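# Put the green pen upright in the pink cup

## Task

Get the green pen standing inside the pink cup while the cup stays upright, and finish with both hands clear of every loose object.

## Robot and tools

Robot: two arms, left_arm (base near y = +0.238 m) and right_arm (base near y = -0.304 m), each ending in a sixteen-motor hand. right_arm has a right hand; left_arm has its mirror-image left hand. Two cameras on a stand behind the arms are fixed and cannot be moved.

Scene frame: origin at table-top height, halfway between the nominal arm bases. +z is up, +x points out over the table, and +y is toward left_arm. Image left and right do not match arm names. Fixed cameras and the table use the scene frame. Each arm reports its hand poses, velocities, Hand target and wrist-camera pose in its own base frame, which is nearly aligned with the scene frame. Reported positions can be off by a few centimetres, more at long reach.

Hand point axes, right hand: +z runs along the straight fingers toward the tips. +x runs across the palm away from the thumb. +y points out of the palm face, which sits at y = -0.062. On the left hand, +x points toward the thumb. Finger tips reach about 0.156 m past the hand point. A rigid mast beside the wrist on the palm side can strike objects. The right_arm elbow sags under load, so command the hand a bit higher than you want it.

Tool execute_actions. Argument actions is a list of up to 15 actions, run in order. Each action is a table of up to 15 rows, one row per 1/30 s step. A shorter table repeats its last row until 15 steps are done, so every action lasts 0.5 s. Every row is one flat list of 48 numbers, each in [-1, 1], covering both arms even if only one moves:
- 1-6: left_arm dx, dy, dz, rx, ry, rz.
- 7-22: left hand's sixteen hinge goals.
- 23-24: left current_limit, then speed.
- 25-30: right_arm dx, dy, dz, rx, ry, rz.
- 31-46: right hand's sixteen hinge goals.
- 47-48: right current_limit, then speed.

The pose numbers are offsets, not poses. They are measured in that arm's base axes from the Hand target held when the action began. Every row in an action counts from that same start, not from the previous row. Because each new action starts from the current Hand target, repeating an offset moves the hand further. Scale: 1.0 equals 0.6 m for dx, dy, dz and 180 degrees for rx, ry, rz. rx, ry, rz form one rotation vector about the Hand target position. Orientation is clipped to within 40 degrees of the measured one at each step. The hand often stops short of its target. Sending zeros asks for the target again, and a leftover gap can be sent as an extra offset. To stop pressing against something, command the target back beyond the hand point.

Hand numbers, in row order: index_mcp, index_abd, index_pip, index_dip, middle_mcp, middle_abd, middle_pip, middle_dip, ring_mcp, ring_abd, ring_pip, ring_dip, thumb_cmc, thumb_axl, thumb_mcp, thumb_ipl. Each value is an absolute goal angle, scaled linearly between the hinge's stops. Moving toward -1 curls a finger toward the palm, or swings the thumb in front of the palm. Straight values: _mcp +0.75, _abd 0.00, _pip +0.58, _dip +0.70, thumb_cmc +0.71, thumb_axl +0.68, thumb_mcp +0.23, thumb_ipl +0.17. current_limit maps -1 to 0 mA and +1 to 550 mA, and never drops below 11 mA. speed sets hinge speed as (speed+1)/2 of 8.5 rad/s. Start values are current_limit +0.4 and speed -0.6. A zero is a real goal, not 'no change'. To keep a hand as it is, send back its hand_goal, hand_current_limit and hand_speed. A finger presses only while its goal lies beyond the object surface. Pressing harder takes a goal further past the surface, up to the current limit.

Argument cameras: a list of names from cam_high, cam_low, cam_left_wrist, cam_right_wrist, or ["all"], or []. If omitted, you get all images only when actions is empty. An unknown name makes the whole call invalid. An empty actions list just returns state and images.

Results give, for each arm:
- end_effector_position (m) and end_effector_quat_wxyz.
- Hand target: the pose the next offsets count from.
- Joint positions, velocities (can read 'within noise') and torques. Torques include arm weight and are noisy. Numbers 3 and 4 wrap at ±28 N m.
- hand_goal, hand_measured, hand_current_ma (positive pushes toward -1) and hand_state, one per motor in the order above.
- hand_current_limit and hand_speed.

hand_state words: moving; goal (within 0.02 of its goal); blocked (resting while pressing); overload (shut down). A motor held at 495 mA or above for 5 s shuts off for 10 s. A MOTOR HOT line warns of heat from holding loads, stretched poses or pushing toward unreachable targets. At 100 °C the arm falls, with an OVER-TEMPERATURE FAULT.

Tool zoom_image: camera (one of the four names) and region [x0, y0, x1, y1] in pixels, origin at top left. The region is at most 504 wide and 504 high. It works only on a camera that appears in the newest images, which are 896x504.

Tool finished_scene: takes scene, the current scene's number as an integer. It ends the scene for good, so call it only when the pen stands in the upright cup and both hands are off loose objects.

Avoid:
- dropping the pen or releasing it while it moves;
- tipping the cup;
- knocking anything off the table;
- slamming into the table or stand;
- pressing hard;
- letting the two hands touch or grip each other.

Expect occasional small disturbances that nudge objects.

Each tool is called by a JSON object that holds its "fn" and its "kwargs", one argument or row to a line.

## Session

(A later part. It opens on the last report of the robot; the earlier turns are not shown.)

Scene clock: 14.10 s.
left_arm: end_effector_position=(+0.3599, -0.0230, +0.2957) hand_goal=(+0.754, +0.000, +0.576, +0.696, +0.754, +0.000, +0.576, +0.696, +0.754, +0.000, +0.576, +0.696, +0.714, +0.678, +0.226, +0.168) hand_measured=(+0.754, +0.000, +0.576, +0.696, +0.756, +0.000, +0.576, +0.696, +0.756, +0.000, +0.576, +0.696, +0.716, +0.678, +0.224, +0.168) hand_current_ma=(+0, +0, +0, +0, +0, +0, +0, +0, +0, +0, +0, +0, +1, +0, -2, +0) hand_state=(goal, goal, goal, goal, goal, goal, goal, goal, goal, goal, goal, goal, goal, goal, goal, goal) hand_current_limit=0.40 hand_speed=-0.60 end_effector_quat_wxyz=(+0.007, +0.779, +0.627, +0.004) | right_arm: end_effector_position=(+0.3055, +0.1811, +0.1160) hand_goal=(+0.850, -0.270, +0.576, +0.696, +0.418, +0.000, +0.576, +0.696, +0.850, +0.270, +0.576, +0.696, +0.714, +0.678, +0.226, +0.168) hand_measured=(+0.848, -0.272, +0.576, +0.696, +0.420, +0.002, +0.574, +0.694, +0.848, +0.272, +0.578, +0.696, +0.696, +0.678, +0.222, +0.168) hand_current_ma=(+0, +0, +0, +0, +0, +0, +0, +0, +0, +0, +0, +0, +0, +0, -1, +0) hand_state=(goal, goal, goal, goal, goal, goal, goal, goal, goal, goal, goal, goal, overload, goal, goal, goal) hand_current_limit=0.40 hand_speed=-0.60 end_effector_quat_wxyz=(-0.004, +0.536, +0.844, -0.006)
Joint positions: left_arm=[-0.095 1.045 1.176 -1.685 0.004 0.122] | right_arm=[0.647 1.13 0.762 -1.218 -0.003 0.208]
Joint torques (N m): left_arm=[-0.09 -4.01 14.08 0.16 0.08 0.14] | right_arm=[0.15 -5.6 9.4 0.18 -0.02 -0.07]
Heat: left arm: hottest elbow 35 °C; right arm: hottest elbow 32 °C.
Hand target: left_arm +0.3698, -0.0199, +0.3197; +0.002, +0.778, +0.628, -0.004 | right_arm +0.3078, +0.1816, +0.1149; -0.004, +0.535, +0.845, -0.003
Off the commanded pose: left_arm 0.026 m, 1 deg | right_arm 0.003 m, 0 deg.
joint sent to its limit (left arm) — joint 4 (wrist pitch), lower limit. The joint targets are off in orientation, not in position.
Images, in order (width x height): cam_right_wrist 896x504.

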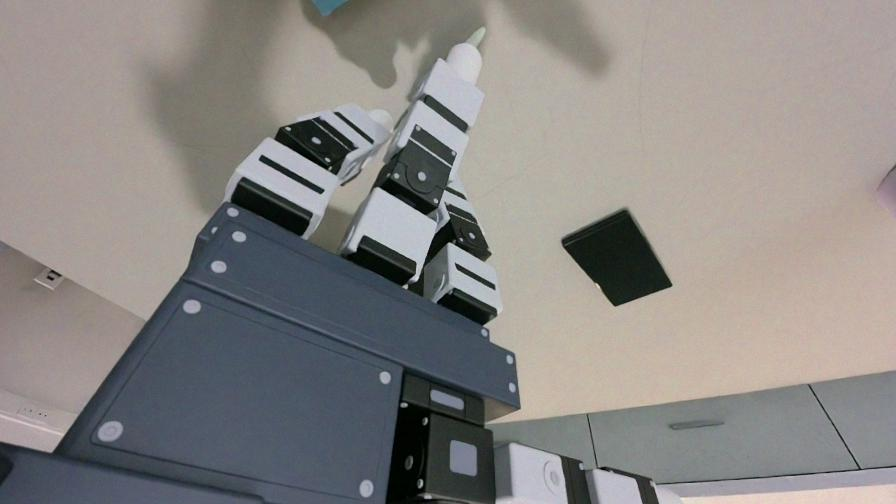

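{"fn": "execute_actions", "kwargs": {
  "actions": [
    [[0,0,0,0,0,0,0.754,0,0.576,0.696,0.754,0,0.576,0.696,0.754,0,0.576,0.696,0.714,0.678,0.226,0.168,0.4,-0.6,-0.003,-0.007,-0.03,0,0,-0.008,0.849,-0.27,0.576,0.696,0.418,0,0.576,0.696,0.849,0.27,0.576,0.696,0.714,0.678,0.226,0.168,0.4,-0.6]]
  ],
  "cameras": ["cam_right_wrist"]
}}

{"fn": "zoom_image", "kwargs": {
  "camera": "cam_right_wrist",
  "region": [370, 0, 510, 120]
}}

Scene clock: 15.50 s.
left_arm: end_effector_position=(+0.3599, -0.0230, +0.2957) hand_goal=(+0.754, +0.000, +0.576, +0.696, +0.754, +0.000, +0.576, +0.696, +0.754, +0.000, +0.576, +0.696, +0.714, +0.678, +0.226, +0.168) hand_measured=(+0.754, +0.000, +0.576, +0.696, +0.756, +0.000, +0.576, +0.696, +0.756, +0.000, +0.576, +0.696, +0.716, +0.678, +0.224, +0.168) hand_current_ma=(+0, +0, +0, +0, +0, +0, +0, +0, +0, +0, +0, +0, +1, +0, -2, +0) hand_state=(goal, goal, goal, goal, goal, goal, goal, goal, goal, goal, goal, goal, goal, goal, goal, goal) hand_current_limit=0.40 hand_speed=-0.60 end_effector_quat_wxyz=(+0.007, +0.779, +0.627, +0.004) | right_arm: end_effector_position=(+0.3039, +0.1794, +0.0993) hand_goal=(+0.850, -0.270, +0.576, +0.696, +0.418, +0.000, +0.576, +0.696, +0.850, +0.270, +0.576, +0.696, +0.714, +0.678, +0.226, +0.168) hand_measured=(+0.848, -0.272, +0.576, +0.696, +0.420, +0.002, +0.574, +0.694, +0.848, +0.272, +0.578, +0.696, +0.696, +0.678, +0.222, +0.168) hand_current_ma=(+0, +0, +0, +0, +0, +0, +0, +0, +0, +0, +0, +0, +0, +0, -1, +0) hand_state=(goal, goal, goal, goal, goal, goal, goal, goal, goal, goal, goal, goal, overload, goal, goal, goal) hand_current_limit=0.40 hand_speed=-0.60 end_effector_quat_wxyz=(-0.004, +0.538, +0.843, -0.004)
Joint positions: left_arm=[-0.095 1.045 1.176 -1.685 0.004 0.122] | right_arm=[0.647 1.142 0.723 -1.163 -0.004 0.213]
Joint torques (N m): left_arm=[0.38 -4.19 14.19 0.14 0.04 0.15] | right_arm=[0.03 -5.42 9.05 0.2 -0.02 0.12]
Heat: left arm: hottest elbow 36 °C; right arm: hottest elbow 32 °C.
Hand target: left_arm +0.3698, -0.0199, +0.3197; +0.002, +0.778, +0.628, -0.004 | right_arm +0.3061, +0.1774, +0.0970; -0.004, +0.545, +0.838, -0.003
Off the commanded pose: left_arm 0.026 m, 1 deg | right_arm 0.004 m, 1 deg.
joint sent to its limit (left arm) — joint 4 (wrist pitch), lower limit. The joint targets are off in orientation, not in position.
Images, in order (width x height): cam_right_wrist 896x504.

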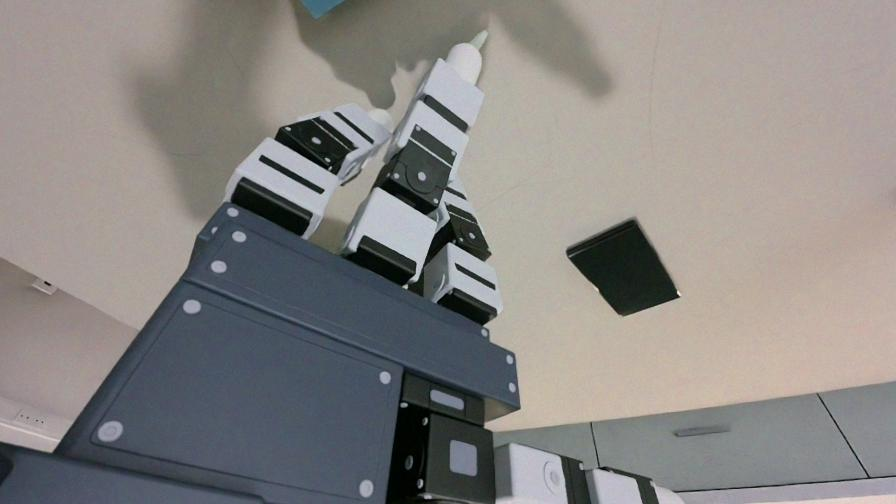

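Scaled by 3.600 from the camera's 896x504 image, which has a finer 1280x720 frame.

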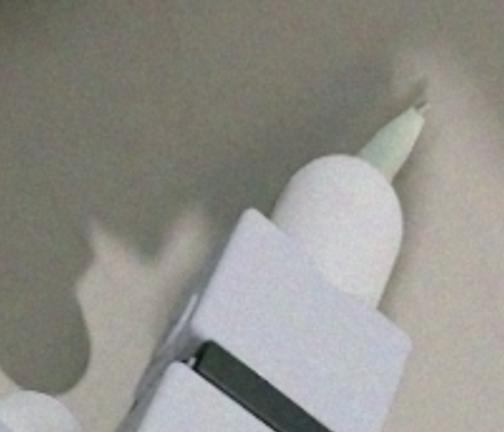

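{"fn": "execute_actions", "kwargs": {
  "actions": [
    [[0,0,0,0,0,0,0.754,0,0.576,0.696,0.754,0,0.576,0.696,0.754,0,0.576,0.696,0.714,0.678,0.226,0.168,0.4,-0.6,0,0,-0.0285,0,0,0,0.849,-0.27,0.576,0.696,0.418,0.01,0.576,0.696,0.849,0.27,0.576,0.696,0.714,0.678,0.226,0.168,0.4,-0.7]]
  ],
  "cameras": ["cam_right_wrist"]
}}

{"fn": "zoom_image", "kwargs": {
  "camera": "cam_right_wrist",
  "region": [370, 0, 510, 120]
}}

Scene clock: 16.87 s.
left_arm: end_effector_position=(+0.3599, -0.0230, +0.2957) hand_goal=(+0.754, +0.000, +0.576, +0.696, +0.754, +0.000, +0.576, +0.696, +0.754, +0.000, +0.576, +0.696, +0.714, +0.678, +0.226, +0.168) hand_measured=(+0.754, +0.000, +0.576, +0.696, +0.756, +0.000, +0.576, +0.696, +0.756, +0.000, +0.576, +0.696, +0.716, +0.678, +0.224, +0.168) hand_current_ma=(+0, +0, +0, +0, +0, +0, +0, +0, +0, +0, +0, +0, +1, +0, -2, +0) hand_state=(goal, goal, goal, goal, goal, goal, goal, goal, goal, goal, goal, goal, goal, goal, goal, goal) hand_current_limit=0.40 hand_speed=-0.60 end_effector_quat_wxyz=(+0.007, +0.779, +0.627, +0.004) | right_arm: end_effector_position=(+0.3056, +0.1810, +0.0871) hand_goal=(+0.850, -0.270, +0.576, +0.696, +0.418, +0.010, +0.576, +0.696, +0.850, +0.270, +0.576, +0.696, +0.714, +0.678, +0.226, +0.168) hand_measured=(+0.854, -0.270, +0.578, +0.696, +0.414, +0.006, +0.570, +0.692, +0.848, +0.272, +0.578, +0.696, +0.696, +0.678, +0.222, +0.168) hand_current_ma=(+1, +0, +0, +0, -1, +0, -1, +0, +0, +0, +0, +0, +0, +0, -1, +0) hand_state=(goal, goal, goal, goal, goal, goal, goal, goal, goal, goal, goal, goal, overload, goal, goal, goal) hand_current_limit=0.40 hand_speed=-0.70 end_effector_quat_wxyz=(-0.003, +0.539, +0.843, +0.000)
Joint positions: left_arm=[-0.095 1.045 1.176 -1.685 0.004 0.122] | right_arm=[0.647 1.16 0.699 -1.111 -0.005 0.214]
Joint torques (N m): left_arm=[0.38 -4.89 14.19 0.21 0.06 0.16] | right_arm=[0.03 -4.89 8.21 0.38 0.05 0.13]
Heat: left arm: hottest elbow 36 °C; right arm: hottest elbow 32 °C.
Hand target: left_arm +0.3698, -0.0199, +0.3197; +0.002, +0.778, +0.628, -0.004 | right_arm +0.3062, +0.1774, +0.0799; -0.004, +0.545, +0.838, -0.003
Off the commanded pose: left_arm 0.026 m, 1 deg | right_arm 0.008 m, 1 deg.
joint sent to its limit (left arm) — joint 4 (wrist pitch), lower limit. The joint targets are off in orientation, not in position.
Images, in order (width x height): cam_right_wrist 896x504.

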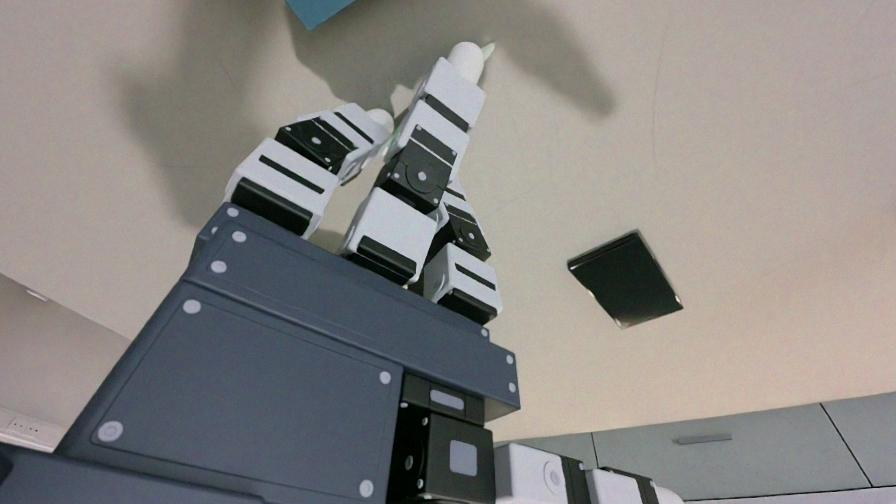

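Scaled by 3.600 from the camera's 896x504 image, which has a finer 1280x720 frame.

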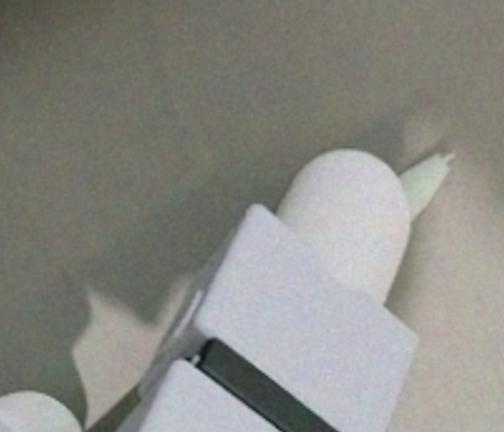

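{"fn": "execute_actions", "kwargs": {
  "actions": [
    [[0,0,0,0,0,0,0.754,0,0.576,0.696,0.754,0,0.576,0.696,0.754,0,0.576,0.696,0.714,0.678,0.226,0.168,0.4,-0.6,0,0,0,0,0,0,0.849,-0.27,0.576,0.696,0.32,0.01,0.576,0.696,0.849,0.27,0.576,0.696,0.714,0.678,0.226,0.168,0.4,-0.7]],
    [[0,0,0,0,0,0,0.754,0,0.576,0.696,0.754,0,0.576,0.696,0.754,0,0.576,0.696,0.714,0.678,0.226,0.168,0.4,-0.6,0,0,0,0,0,0,0.849,-0.27,0.576,0.696,0.32,0.055,0.576,0.696,0.849,0.27,0.576,0.696,0.714,0.678,0.226,0.168,0.4,-0.7]]
  ],
  "cameras": ["cam_right_wrist"]
}}

{"fn": "zoom_image", "kwargs": {
  "camera": "cam_right_wrist",
  "region": [370, 0, 510, 120]
}}

Scene clock: 18.67 s.
left_arm: end_effector_position=(+0.3599, -0.0230, +0.2957) hand_goal=(+0.754, +0.000, +0.576, +0.696, +0.754, +0.000, +0.576, +0.696, +0.754, +0.000, +0.576, +0.696, +0.714, +0.678, +0.226, +0.168) hand_measured=(+0.754, +0.000, +0.576, +0.696, +0.756, +0.000, +0.576, +0.696, +0.756, +0.000, +0.576, +0.696, +0.716, +0.678, +0.224, +0.168) hand_current_ma=(+0, +0, +0, +0, +0, +0, +0, +0, +0, +0, +0, +0, +1, +0, -2, +0) hand_state=(goal, goal, goal, goal, goal, goal, goal, goal, goal, goal, goal, goal, goal, goal, goal, goal) hand_current_limit=0.40 hand_speed=-0.60 end_effector_quat_wxyz=(+0.007, +0.779, +0.627, +0.004) | right_arm: end_effector_position=(+0.3056, +0.1810, +0.0871) hand_goal=(+0.850, -0.270, +0.576, +0.696, +0.320, +0.056, +0.576, +0.696, +0.850, +0.270, +0.576, +0.696, +0.714, +0.678, +0.226, +0.168) hand_measured=(+0.854, -0.270, +0.578, +0.696, +0.330, +0.052, +0.574, +0.694, +0.848, +0.272, +0.578, +0.696, +0.696, +0.678, +0.222, +0.168) hand_current_ma=(+1, +0, +0, +0, +3, +0, +0, +0, +0, +0, +0, +0, +0, +0, -1, +0) hand_state=(goal, goal, goal, goal, goal, goal, goal, goal, goal, goal, goal, goal, overload, goal, goal, goal) hand_current_limit=0.40 hand_speed=-0.70 end_effector_quat_wxyz=(-0.003, +0.539, +0.842, +0.000)
Joint positions: left_arm=[-0.095 1.045 1.176 -1.685 0.004 0.122] | right_arm=[0.647 1.16 0.699 -1.111 -0.005 0.214]
Joint torques (N m): left_arm=[0.03 -4.42 14.15 0.25 0.08 0.13] | right_arm=[0.03 -4.89 8.23 0.38 0.05 0.13]
Heat: left arm: hottest elbow 36 °C; right arm: hottest elbow 32 °C.
Hand target: left_arm +0.3698, -0.0199, +0.3197; +0.002, +0.778, +0.628, -0.004 | right_arm +0.3062, +0.1774, +0.0800; -0.004, +0.545, +0.838, -0.003
Off the commanded pose: left_arm 0.026 m, 1 deg | right_arm 0.008 m, 1 deg.
joint sent to its limit (left arm) — joint 4 (wrist pitch), lower limit. The joint targets are off in orientation, not in position.
Images, in order (width x height): cam_right_wrist 896x504.

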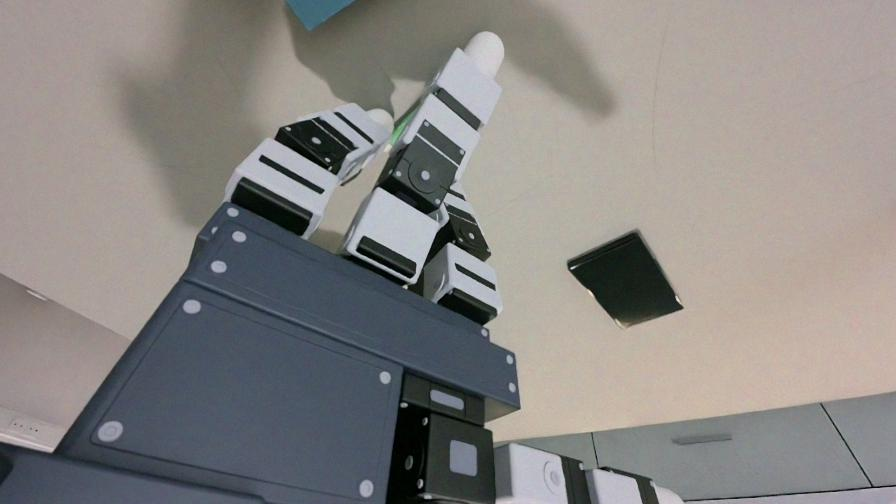

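Scaled by 3.600 from the camera's 896x504 image, which has a finer 1280x720 frame.

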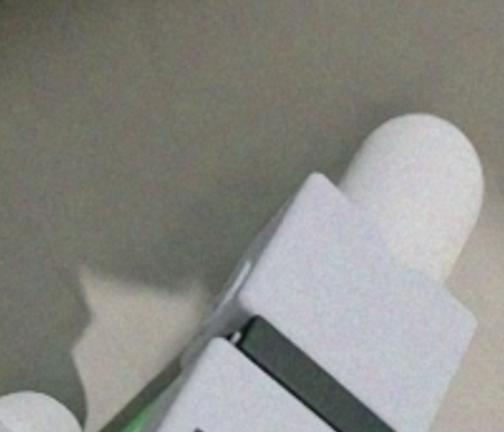

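{"fn": "zoom_image", "kwargs": {
  "camera": "cam_right_wrist",
  "region": [340, 80, 440, 180]
}}

{"fn": "execute_actions", "kwargs": {
  "actions": [
    [[0,0,0,0,0,0,0.754,0,0.576,0.696,0.754,0,0.576,0.696,0.754,0,0.576,0.696,0.714,0.678,0.226,0.168,0.4,-0.6,0,0,0,0,0,0,0.849,-0.27,0.576,0.696,0.418,0.055,0.576,0.696,0.849,0.27,0.576,0.696,0.714,0.678,0.226,0.168,0.4,-0.8]]
  ],
  "cameras": ["cam_right_wrist"]
}}

{"fn": "zoom_image", "kwargs": {
  "camera": "cam_right_wrist",
  "region": [370, 0, 510, 120]
}}

Scaled by 5.040 from the camera's 896x504 image, which has a finer 1280x720 frame.

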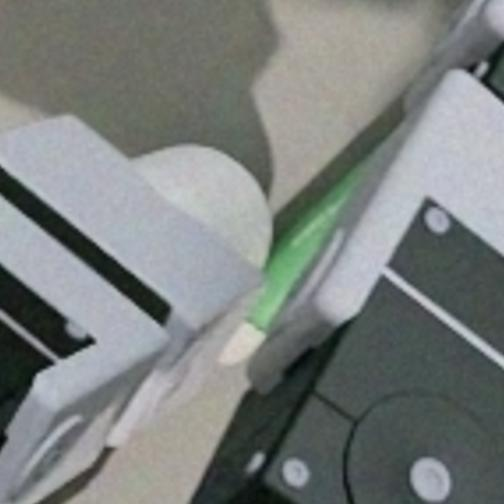

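Scene clock: 19.57 s.
left_arm: end_effector_position=(+0.3599, -0.0230, +0.2957) hand_goal=(+0.754, +0.000, +0.576, +0.696, +0.754, +0.000, +0.576, +0.696, +0.754, +0.000, +0.576, +0.696, +0.714, +0.678, +0.226, +0.168) hand_measured=(+0.754, +0.000, +0.576, +0.696, +0.756, +0.000, +0.576, +0.696, +0.756, +0.000, +0.576, +0.696, +0.716, +0.678, +0.224, +0.168) hand_current_ma=(+0, +0, +0, +0, +0, +0, +0, +0, +0, +0, +0, +0, +1, +0, -2, +0) hand_state=(goal, goal, goal, goal, goal, goal, goal, goal, goal, goal, goal, goal, goal, goal, goal, goal) hand_current_limit=0.40 hand_speed=-0.60 end_effector_quat_wxyz=(+0.007, +0.779, +0.627, +0.004) | right_arm: end_effector_position=(+0.3056, +0.1810, +0.0871) hand_goal=(+0.850, -0.270, +0.576, +0.696, +0.418, +0.056, +0.576, +0.696, +0.850, +0.270, +0.576, +0.696, +0.714, +0.678, +0.226, +0.168) hand_measured=(+0.854, -0.270, +0.578, +0.696, +0.408, +0.052, +0.574, +0.694, +0.848, +0.272, +0.578, +0.696, +0.696, +0.678, +0.222, +0.168) hand_current_ma=(+1, +0, +0, +0, -3, +0, +0, +0, +0, +0, +0, +0, +0, +0, -1, +0) hand_state=(goal, goal, goal, goal, goal, goal, goal, goal, goal, goal, goal, goal, overload, goal, goal, goal) hand_current_limit=0.40 hand_speed=-0.80 end_effector_quat_wxyz=(-0.003, +0.539, +0.842, +0.000)
Joint positions: left_arm=[-0.095 1.045 1.176 -1.685 0.004 0.122] | right_arm=[0.647 1.16 0.699 -1.111 -0.005 0.214]
Joint torques (N m): left_arm=[0.32 -5.07 14.13 0.23 0.05 0.16] | right_arm=[0.09 -4.89 8.23 0.38 0.05 0.14]
Heat: left arm: hottest elbow 36 °C; right arm: hottest elbow 32 °C.
Hand target: left_arm +0.3698, -0.0199, +0.3197; +0.002, +0.778, +0.628, -0.004 | right_arm +0.3062, +0.1774, +0.0800; -0.004, +0.545, +0.838, -0.003
Off the commanded pose: left_arm 0.026 m, 1 deg | right_arm 0.008 m, 1 deg.
joint sent to its limit (left arm) — joint 4 (wrist pitch), lower limit. The joint targets are off in orientation, not in position.
Images, in order (width x height): cam_right_wrist 896x504.

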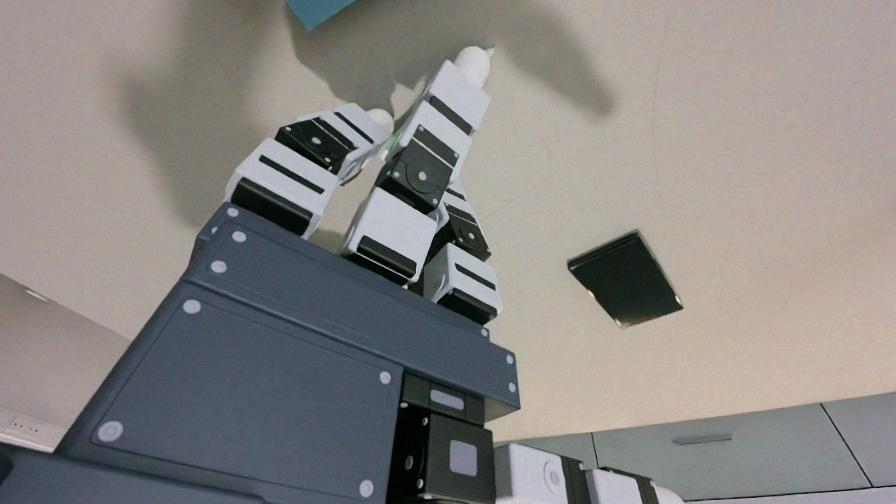

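Scaled by 3.600 from the camera's 896x504 image, which has a finer 1280x720 frame.

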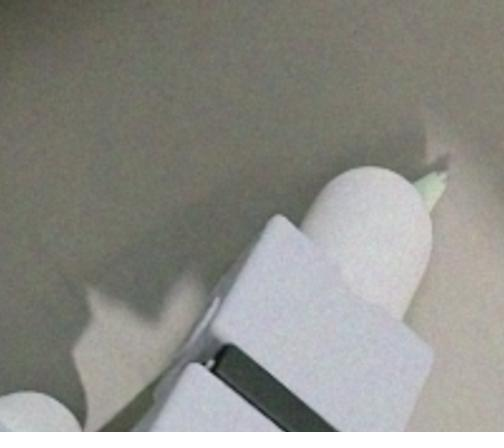

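{"fn": "execute_actions", "kwargs": {
  "actions": [
    [[0,0,0,0,0,0,0.754,0,0.576,0.696,0.754,0,0.576,0.696,0.754,0,0.576,0.696,0.714,0.678,0.226,0.168,0.4,-0.6,0,0,0,0,0,0,0.849,-0.27,0.576,0.696,0.33,0.055,0.576,0.696,0.849,0.27,0.576,0.696,0.714,0.678,0.226,0.168,0.4,-0.6],[0,0,0,0,0,0,0.754,0,0.576,0.696,0.754,0,0.576,0.696,0.754,0,0.576,0.696,0.714,0.678,0.226,0.168,0.4,-0.6,0,0,0,0,0,0,0.849,-0.27,0.576,0.696,0.33,0.055,0.576,0.696,0.849,0.27,0.576,0.696,0.714,0.678,0.226,0.168,0.4,-0.6],[0,0,0,0,0,0,0.754,0,0.576,0.696,0.754,0,0.576,0.696,0.754,0,0.576,0.696,0.714,0.678,0.226,0.168,0.4,-0.6,0,0,0,0,0,0,0.849,-0.27,0.576,0.696,0.33,0.055,0.576,0.696,0.849,0.27,0.576,0.696,0.714,0.678,0.226,0.168,0.4,-0.6],[0,0,0,0,0,0,0.754,0,0.576,0.696,0.754,0,0.576,0.696,0.754,0,0.576,0.696,0.714,0.678,0.226,0.168,0.4,-0.6,0,0,0,0,0,0,0.849,-0.27,0.576,0.696,0.33,0.055,0.576,0.696,0.849,0.27,0.576,0.696,0.714,0.678,0.226,0.168,0.4,-0.6],[0,0,0,0,0,0,0.754,0,0.576,0.696,0.754,0,0.576,0.696,0.754,0,0.576,0.696,0.714,0.678,0.226,0.168,0.4,-0.6,0,0,0,0,0,0,0.849,-0.27,0.576,0.696,0.33,0.09,0.576,0.696,0.849,0.27,0.576,0.696,0.714,0.678,0.226,0.168,0.4,-0.6]],
    [[0,0,0,0,0,0,0.754,0,0.576,0.696,0.754,0,0.576,0.696,0.754,0,0.576,0.696,0.714,0.678,0.226,0.168,0.4,-0.6,0,0,0,0,0,0,0.849,-0.27,0.576,0.696,0.418,0.09,0.576,0.696,0.849,0.27,0.576,0.696,0.714,0.678,0.226,0.168,0.4,-0.8]]
  ],
  "cameras": ["cam_right_wrist","cam_high"]
}}

{"fn": "zoom_image", "kwargs": {
  "camera": "cam_right_wrist",
  "region": [370, 0, 510, 120]
}}

{"fn": "zoom_image", "kwargs": {
  "camera": "cam_high",
  "region": [470, 190, 540, 230]
}}

Scene clock: 21.40 s.
left_arm: end_effector_position=(+0.3599, -0.0230, +0.2957) hand_goal=(+0.754, +0.000, +0.576, +0.696, +0.754, +0.000, +0.576, +0.696, +0.754, +0.000, +0.576, +0.696, +0.714, +0.678, +0.226, +0.168) hand_measured=(+0.754, +0.000, +0.576, +0.696, +0.756, +0.000, +0.576, +0.696, +0.756, +0.000, +0.576, +0.696, +0.716, +0.678, +0.224, +0.168) hand_current_ma=(+0, +0, +0, +0, +0, +0, +0, +0, +0, +0, +0, +0, +1, +0, -2, +0) hand_state=(goal, goal, goal, goal, goal, goal, goal, goal, goal, goal, goal, goal, goal, goal, goal, goal) hand_current_limit=0.40 hand_speed=-0.60 end_effector_quat_wxyz=(+0.007, +0.779, +0.627, +0.004) | right_arm: end_effector_position=(+0.3057, +0.1810, +0.0871) hand_goal=(+0.850, -0.270, +0.576, +0.696, +0.418, +0.090, +0.576, +0.696, +0.850, +0.270, +0.576, +0.696, +0.714, +0.678, +0.226, +0.168) hand_measured=(+0.854, -0.270, +0.578, +0.696, +0.408, +0.088, +0.574, +0.694, +0.848, +0.272, +0.578, +0.696, +0.696, +0.678, +0.222, +0.168) hand_current_ma=(+1, +0, +0, +0, -3, +0, +0, +0, +0, +0, +0, +0, +0, +0, -1, +0) hand_state=(goal, goal, goal, goal, goal, goal, goal, goal, goal, goal, goal, goal, overload, goal, goal, goal) hand_current_limit=0.40 hand_speed=-0.80 end_effector_quat_wxyz=(-0.002, +0.539, +0.842, +0.001)
Joint positions: left_arm=[-0.095 1.045 1.176 -1.685 0.004 0.122] | right_arm=[0.647 1.16 0.699 -1.11 -0.005 0.214]
Joint torques (N m): left_arm=[0.44 -4.25 14.09 0.17 0.04 0.14] | right_arm=[0.09 -4.89 8.24 0.36 0.05 0.13]
Heat: left arm: hottest elbow 37 °C; right arm: hottest elbow 32 °C.
Hand target: left_arm +0.3698, -0.0199, +0.3197; +0.002, +0.778, +0.628, -0.004 | right_arm +0.3062, +0.1774, +0.0800; -0.004, +0.545, +0.838, -0.003
Off the commanded pose: left_arm 0.026 m, 1 deg | right_arm 0.008 m, 1 deg.
joint sent to its limit (left arm) — joint 4 (wrist pitch), lower limit. The joint targets are off in orientation, not in position.
Images, in order (width x height): cam_high 896x504, cam_right_wrist 896x504.

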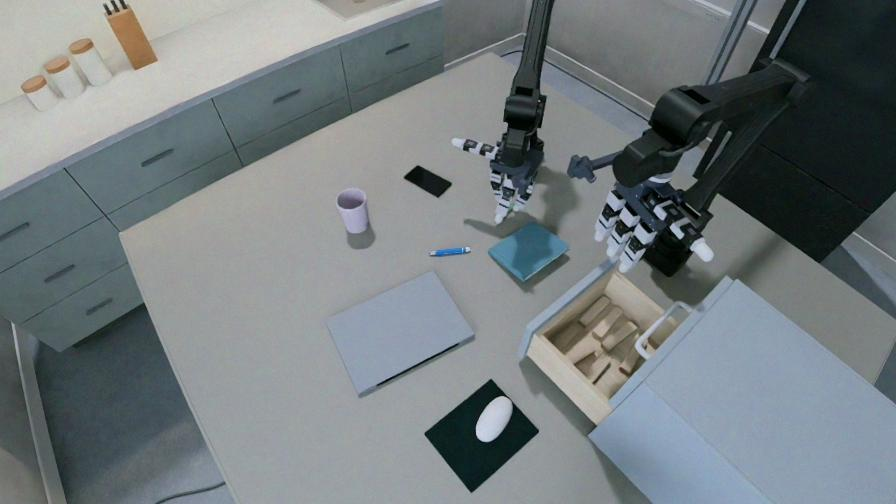

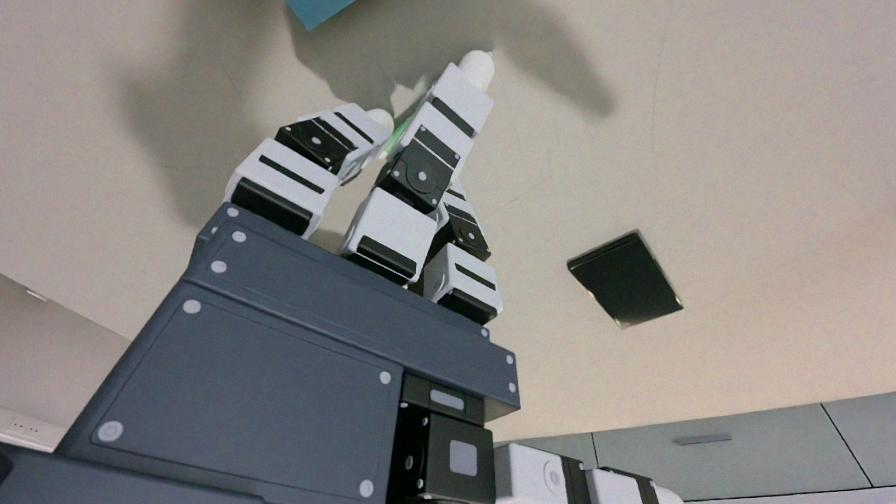

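Scaled by 3.600 from the camera's 896x504 image, which has a finer 1280x720 frame.

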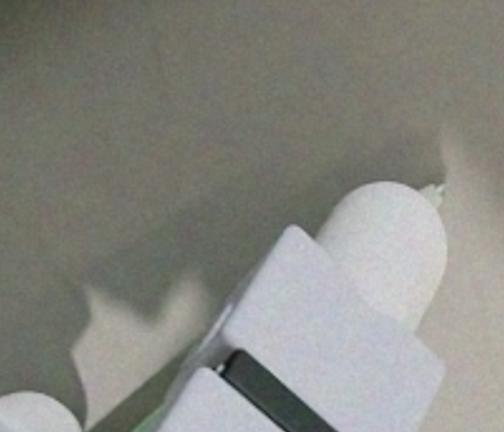

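Scaled by 7.200 from the camera's 896x504 image, which has a finer 1280x720 frame.

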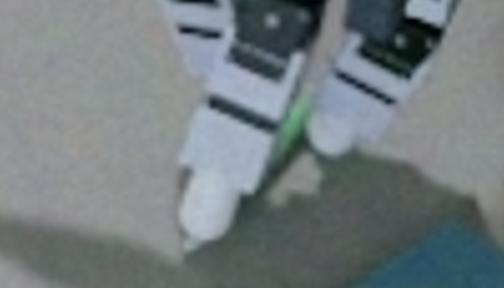

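{"fn": "execute_actions", "kwargs": {
  "actions": [
    [[0,0,0,0,0,0,0.754,0,0.576,0.696,0.754,0,0.576,0.696,0.754,0,0.576,0.696,0.714,0.678,0.226,0.168,0.4,-0.6,0,0,0,0,0,0,0.849,-0.35,0.576,0.696,0.418,0.09,0.576,0.696,0.849,0.35,0.576,0.696,0.714,0.678,0.226,0.168,0.4,-0.75]]
  ],
  "cameras": ["cam_right_wrist","cam_high"]
}}

{"fn": "zoom_image", "kwargs": {
  "camera": "cam_right_wrist",
  "region": [370, 0, 510, 120]
}}

{"fn": "zoom_image", "kwargs": {
  "camera": "cam_high",
  "region": [470, 190, 540, 230]
}}

Scene clock: 22.40 s.
left_arm: end_effector_position=(+0.3599, -0.0230, +0.2957) hand_goal=(+0.754, +0.000, +0.576, +0.696, +0.754, +0.000, +0.576, +0.696, +0.754, +0.000, +0.576, +0.696, +0.714, +0.678, +0.226, +0.168) hand_measured=(+0.754, +0.000, +0.576, +0.696, +0.756, +0.000, +0.576, +0.696, +0.756, +0.000, +0.576, +0.696, +0.716, +0.678, +0.224, +0.168) hand_current_ma=(+0, +0, +0, +0, +0, +0, +0, +0, +0, +0, +0, +0, +1, +0, -2, +0) hand_state=(goal, goal, goal, goal, goal, goal, goal, goal, goal, goal, goal, goal, goal, goal, goal, goal) hand_current_limit=0.40 hand_speed=-0.60 end_effector_quat_wxyz=(+0.007, +0.779, +0.627, +0.004) | right_arm: end_effector_position=(+0.3062, +0.1814, +0.0871) hand_goal=(+0.850, -0.350, +0.576, +0.696, +0.418, +0.090, +0.576, +0.696, +0.850, +0.350, +0.576, +0.696, +0.714, +0.678, +0.226, +0.168) hand_measured=(+0.850, -0.334, +0.578, +0.696, +0.408, +0.088, +0.574, +0.694, +0.848, +0.332, +0.578, +0.696, +0.696, +0.678, +0.222, +0.168) hand_current_ma=(+0, +5, +0, +0, -3, +0, +0, +0, +0, -6, +0, +0, +0, +0, -1, +0) hand_state=(goal, goal, goal, goal, goal, goal, goal, goal, goal, goal, goal, goal, overload, goal, goal, goal) hand_current_limit=0.40 hand_speed=-0.75 end_effector_quat_wxyz=(-0.002, +0.539, +0.842, +0.001)
Joint positions: left_arm=[-0.095 1.045 1.176 -1.685 0.004 0.122] | right_arm=[0.647 1.161 0.699 -1.108 -0.005 0.214]
Joint torques (N m): left_arm=[0.15 -4.78 14.28 0.1 0.07 0.13] | right_arm=[0.03 -4.95 8.23 0.27 0.05 0.13]
Heat: left arm: hottest elbow 37 °C; right arm: hottest elbow 32 °C.
Hand target: left_arm +0.3698, -0.0199, +0.3197; +0.002, +0.778, +0.628, -0.004 | right_arm +0.3061, +0.1774, +0.0799; -0.004, +0.545, +0.838, -0.003
Off the commanded pose: left_arm 0.026 m, 1 deg | right_arm 0.008 m, 1 deg.
joint sent to its limit (left arm) — joint 4 (wrist pitch), lower limit. The joint targets are off in orientation, not in position.
Images, in order (width x height): cam_high 896x504, cam_right_wrist 896x504.

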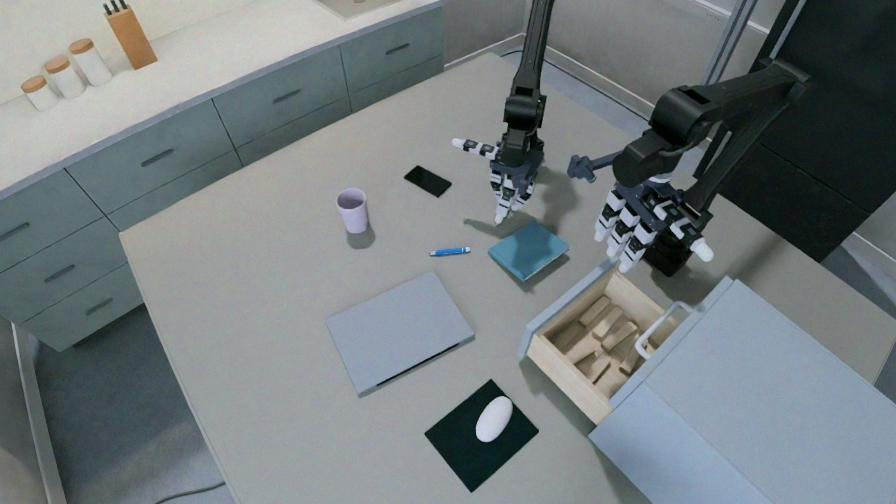

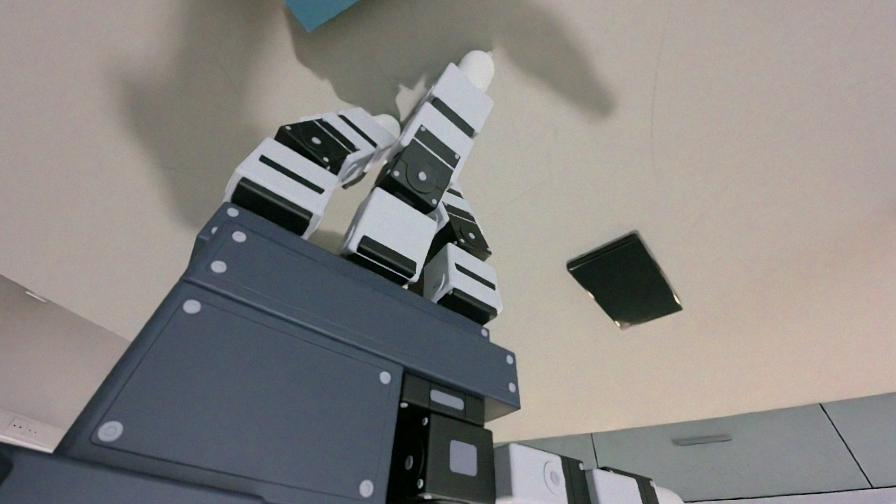

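Scaled by 3.600 from the camera's 896x504 image, which has a finer 1280x720 frame.

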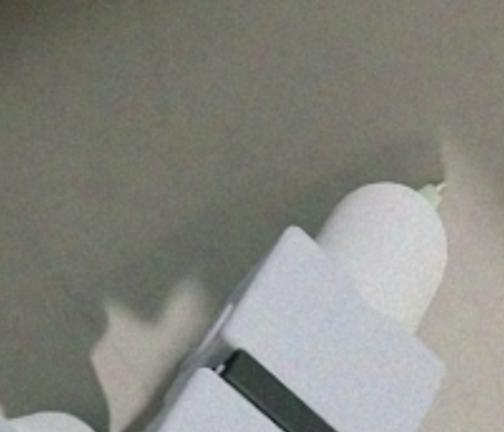

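Scaled by 7.200 from the camera's 896x504 image, which has a finer 1280x720 frame.

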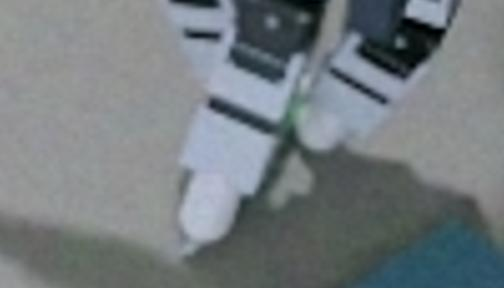

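{"fn": "execute_actions", "kwargs": {
  "actions": [
    [[0,0,0,0,0,0,0.754,0,0.576,0.696,0.754,0,0.576,0.696,0.754,0,0.576,0.696,0.714,0.678,0.226,0.168,0.4,-0.6,0,0,0,0,0,0,0.849,-0.5,0.576,0.696,0.418,0.09,0.576,0.696,0.849,0.5,0.576,0.696,0.714,0.678,0.226,0.168,0.4,-0.75]]
  ],
  "cameras": ["cam_right_wrist","cam_high"]
}}

{"fn": "zoom_image", "kwargs": {
  "camera": "cam_right_wrist",
  "region": [370, 0, 510, 120]
}}

{"fn": "zoom_image", "kwargs": {
  "camera": "cam_high",
  "region": [470, 190, 540, 230]
}}

Scene clock: 23.30 s.
left_arm: end_effector_position=(+0.3599, -0.0230, +0.2957) hand_goal=(+0.754, +0.000, +0.576, +0.696, +0.754, +0.000, +0.576, +0.696, +0.754, +0.000, +0.576, +0.696, +0.714, +0.678, +0.226, +0.168) hand_measured=(+0.754, +0.000, +0.576, +0.696, +0.756, +0.000, +0.576, +0.696, +0.756, +0.000, +0.576, +0.696, +0.716, +0.678, +0.224, +0.168) hand_current_ma=(+0, +0, +0, +0, +0, +0, +0, +0, +0, +0, +0, +0, +1, +0, -2, +0) hand_state=(goal, goal, goal, goal, goal, goal, goal, goal, goal, goal, goal, goal, goal, goal, goal, goal) hand_current_limit=0.40 hand_speed=-0.60 end_effector_quat_wxyz=(+0.007, +0.779, +0.627, +0.004) | right_arm: end_effector_position=(+0.3063, +0.1815, +0.0871) hand_goal=(+0.850, -0.500, +0.576, +0.696, +0.418, +0.090, +0.576, +0.696, +0.850, +0.500, +0.576, +0.696, +0.714, +0.678, +0.226, +0.168) hand_measured=(+0.850, -0.348, +0.578, +0.696, +0.408, +0.088, +0.574, +0.694, +0.848, +0.340, +0.578, +0.696, +0.696, +0.678, +0.222, +0.168) hand_current_ma=(+0, +304, +0, +0, -3, +0, +0, +0, +0, -334, +0, +0, +0, +0, -1, +0) hand_state=(goal, blocked, goal, goal, goal, goal, goal, goal, goal, blocked, goal, goal, overload, goal, goal, goal) hand_current_limit=0.40 hand_speed=-0.75 end_effector_quat_wxyz=(-0.002, +0.539, +0.842, +0.002)
Joint positions: left_arm=[-0.095 1.045 1.176 -1.685 0.004 0.122] | right_arm=[0.647 1.161 0.699 -1.107 -0.005 0.214]
Joint torques (N m): left_arm=[0.56 -4.13 14.12 -0.02 0.07 0.12] | right_arm=[0.03 -4.95 8.24 0.24 0.05 0.13]
Heat: left arm: hottest elbow 37 °C; right arm: hottest elbow 33 °C.
Hand target: left_arm +0.3698, -0.0199, +0.3197; +0.002, +0.778, +0.628, -0.004 | right_arm +0.3062, +0.1774, +0.0799; -0.004, +0.545, +0.838, -0.003
Off the commanded pose: left_arm 0.026 m, 1 deg | right_arm 0.008 m, 1 deg.
joint sent to its limit (left arm) — joint 4 (wrist pitch), lower limit. The joint targets are off in orientation, not in position.
Images, in order (width x height): cam_high 896x504, cam_right_wrist 896x504.

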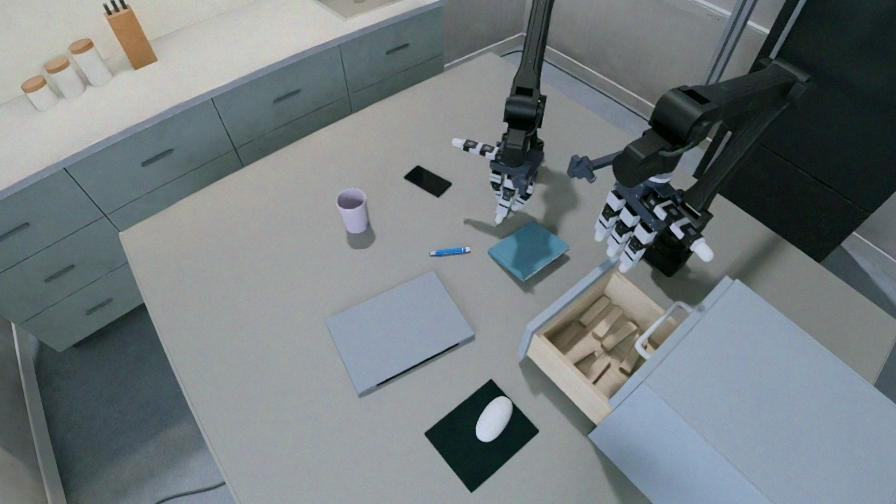

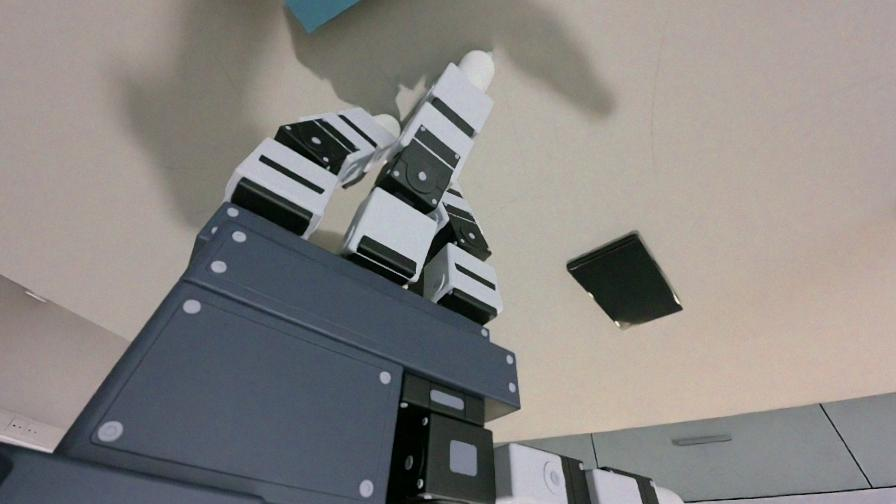

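Scaled by 3.600 from the camera's 896x504 image, which has a finer 1280x720 frame.

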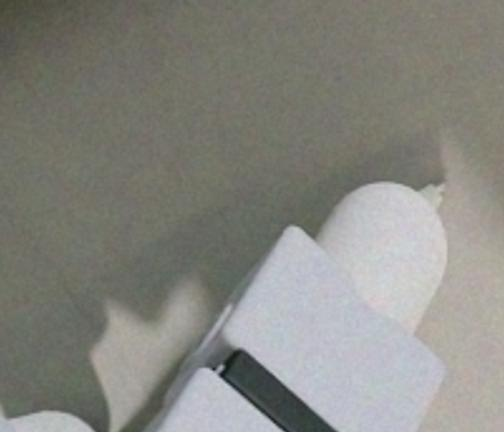

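Scaled by 7.200 from the camera's 896x504 image, which has a finer 1280x720 frame.

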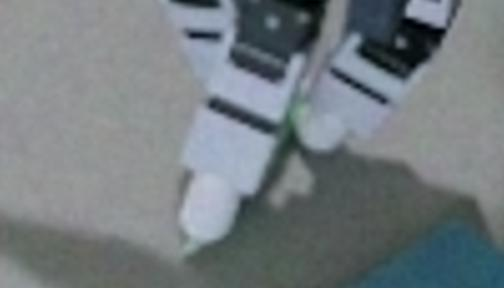

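{"fn": "execute_actions", "kwargs": {
  "actions": [
    [[0,0,0,0,0,0,0.754,0,0.576,0.696,0.754,0,0.576,0.696,0.754,0,0.576,0.696,0.714,0.678,0.226,0.168,0.4,-0.6,0.0002,0.0068,0.1003,0.0288,-0.0381,0,0.849,-0.5,0.576,0.696,0.418,0.09,0.576,0.696,0.849,0.5,0.576,0.696,0.714,0.678,0.226,0.168,0.4,-0.75]]
  ],
  "cameras": ["cam_right_wrist","cam_high"]
}}

{"fn": "zoom_image", "kwargs": {
  "camera": "cam_high",
  "region": [460, 170, 550, 230]
}}

Scene clock: 24.23 s.
left_arm: end_effector_position=(+0.3599, -0.0230, +0.2957) hand_goal=(+0.754, +0.000, +0.576, +0.696, +0.754, +0.000, +0.576, +0.696, +0.754, +0.000, +0.576, +0.696, +0.714, +0.678, +0.226, +0.168) hand_measured=(+0.754, +0.000, +0.576, +0.696, +0.756, +0.000, +0.576, +0.696, +0.756, +0.000, +0.576, +0.696, +0.716, +0.678, +0.224, +0.168) hand_current_ma=(+0, +0, +0, +0, +0, +0, +0, +0, +0, +0, +0, +0, +1, +0, -2, +0) hand_state=(goal, goal, goal, goal, goal, goal, goal, goal, goal, goal, goal, goal, goal, goal, goal, goal) hand_current_limit=0.40 hand_speed=-0.60 end_effector_quat_wxyz=(+0.007, +0.779, +0.627, +0.004) | right_arm: end_effector_position=(+0.3047, +0.1792, +0.1358) hand_goal=(+0.850, -0.500, +0.576, +0.696, +0.418, +0.090, +0.576, +0.696, +0.850, +0.500, +0.576, +0.696, +0.714, +0.678, +0.226, +0.168) hand_measured=(+0.846, -0.350, +0.574, +0.696, +0.420, +0.088, +0.574, +0.694, +0.852, +0.340, +0.578, +0.698, +0.696, +0.678, +0.222, +0.168) hand_current_ma=(-1, +297, +0, +0, +0, +0, +0, +0, +0, -334, +0, +0, +0, +0, -1, +0) hand_state=(goal, blocked, goal, goal, goal, goal, goal, goal, goal, blocked, goal, goal, overload, goal, goal, goal) hand_current_limit=0.40 hand_speed=-0.75 end_effector_quat_wxyz=(+0.022, +0.542, +0.838, +0.066)
Joint positions: left_arm=[-0.095 1.045 1.176 -1.685 0.004 0.122] | right_arm=[0.647 1.004 0.695 -1.122 -0.005 0.225]
Joint torques (N m): left_arm=[0.44 -4.48 14.23 0.14 0.07 0.14] | right_arm=[1.03 -4.07 11.33 -0.27 0.07 0.16]
Heat: left arm: hottest elbow 37 °C; right arm: hottest elbow 33 °C.
Hand target: left_arm +0.3698, -0.0199, +0.3197; +0.002, +0.778, +0.628, -0.004 | right_arm +0.3063, +0.1814, +0.1400; +0.021, +0.544, +0.836, +0.067
Off the commanded pose: left_arm 0.026 m, 1 deg | right_arm 0.005 m, 0 deg.
joint sent to its limit (left arm) — joint 4 (wrist pitch), lower limit. The joint targets are off in orientation, not in position.
Images, in order (width x height): cam_high 896x504, cam_right_wrist 896x504.

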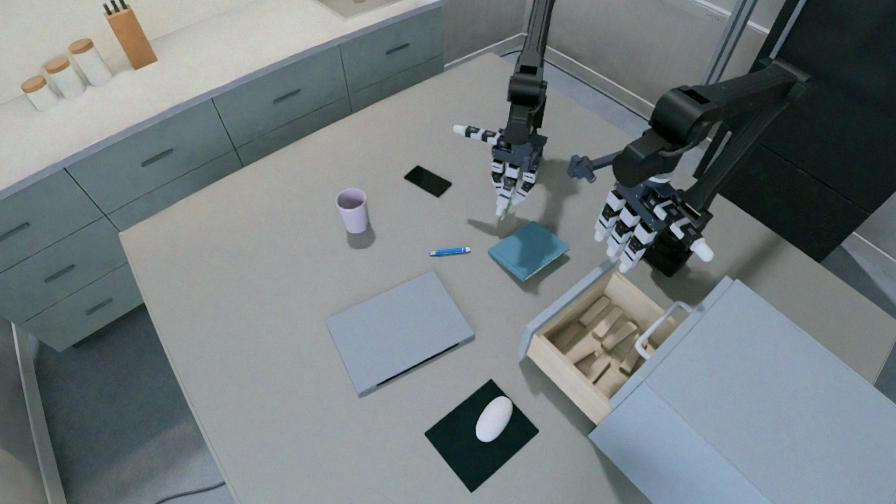

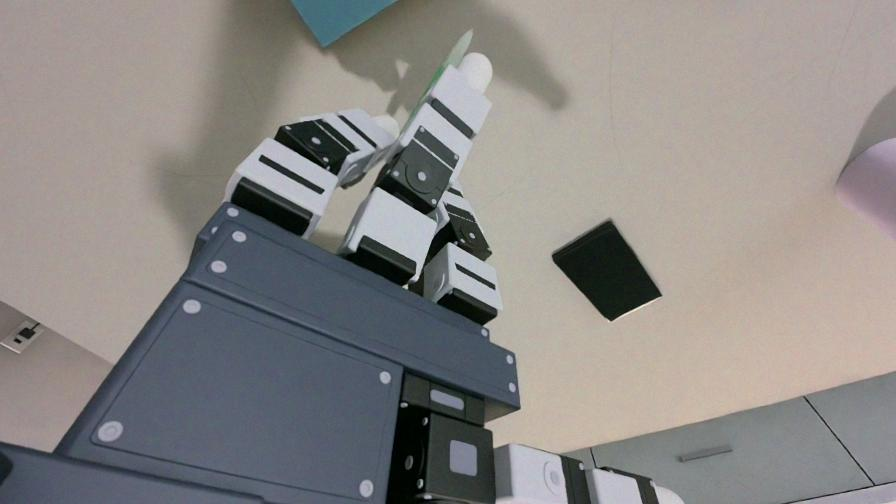

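Scaled by 5.600 from the camera's 896x504 image, which has a finer 1280x720 frame.

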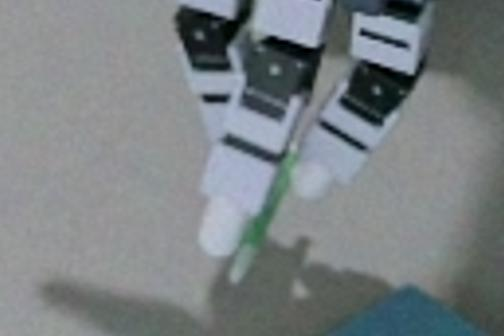

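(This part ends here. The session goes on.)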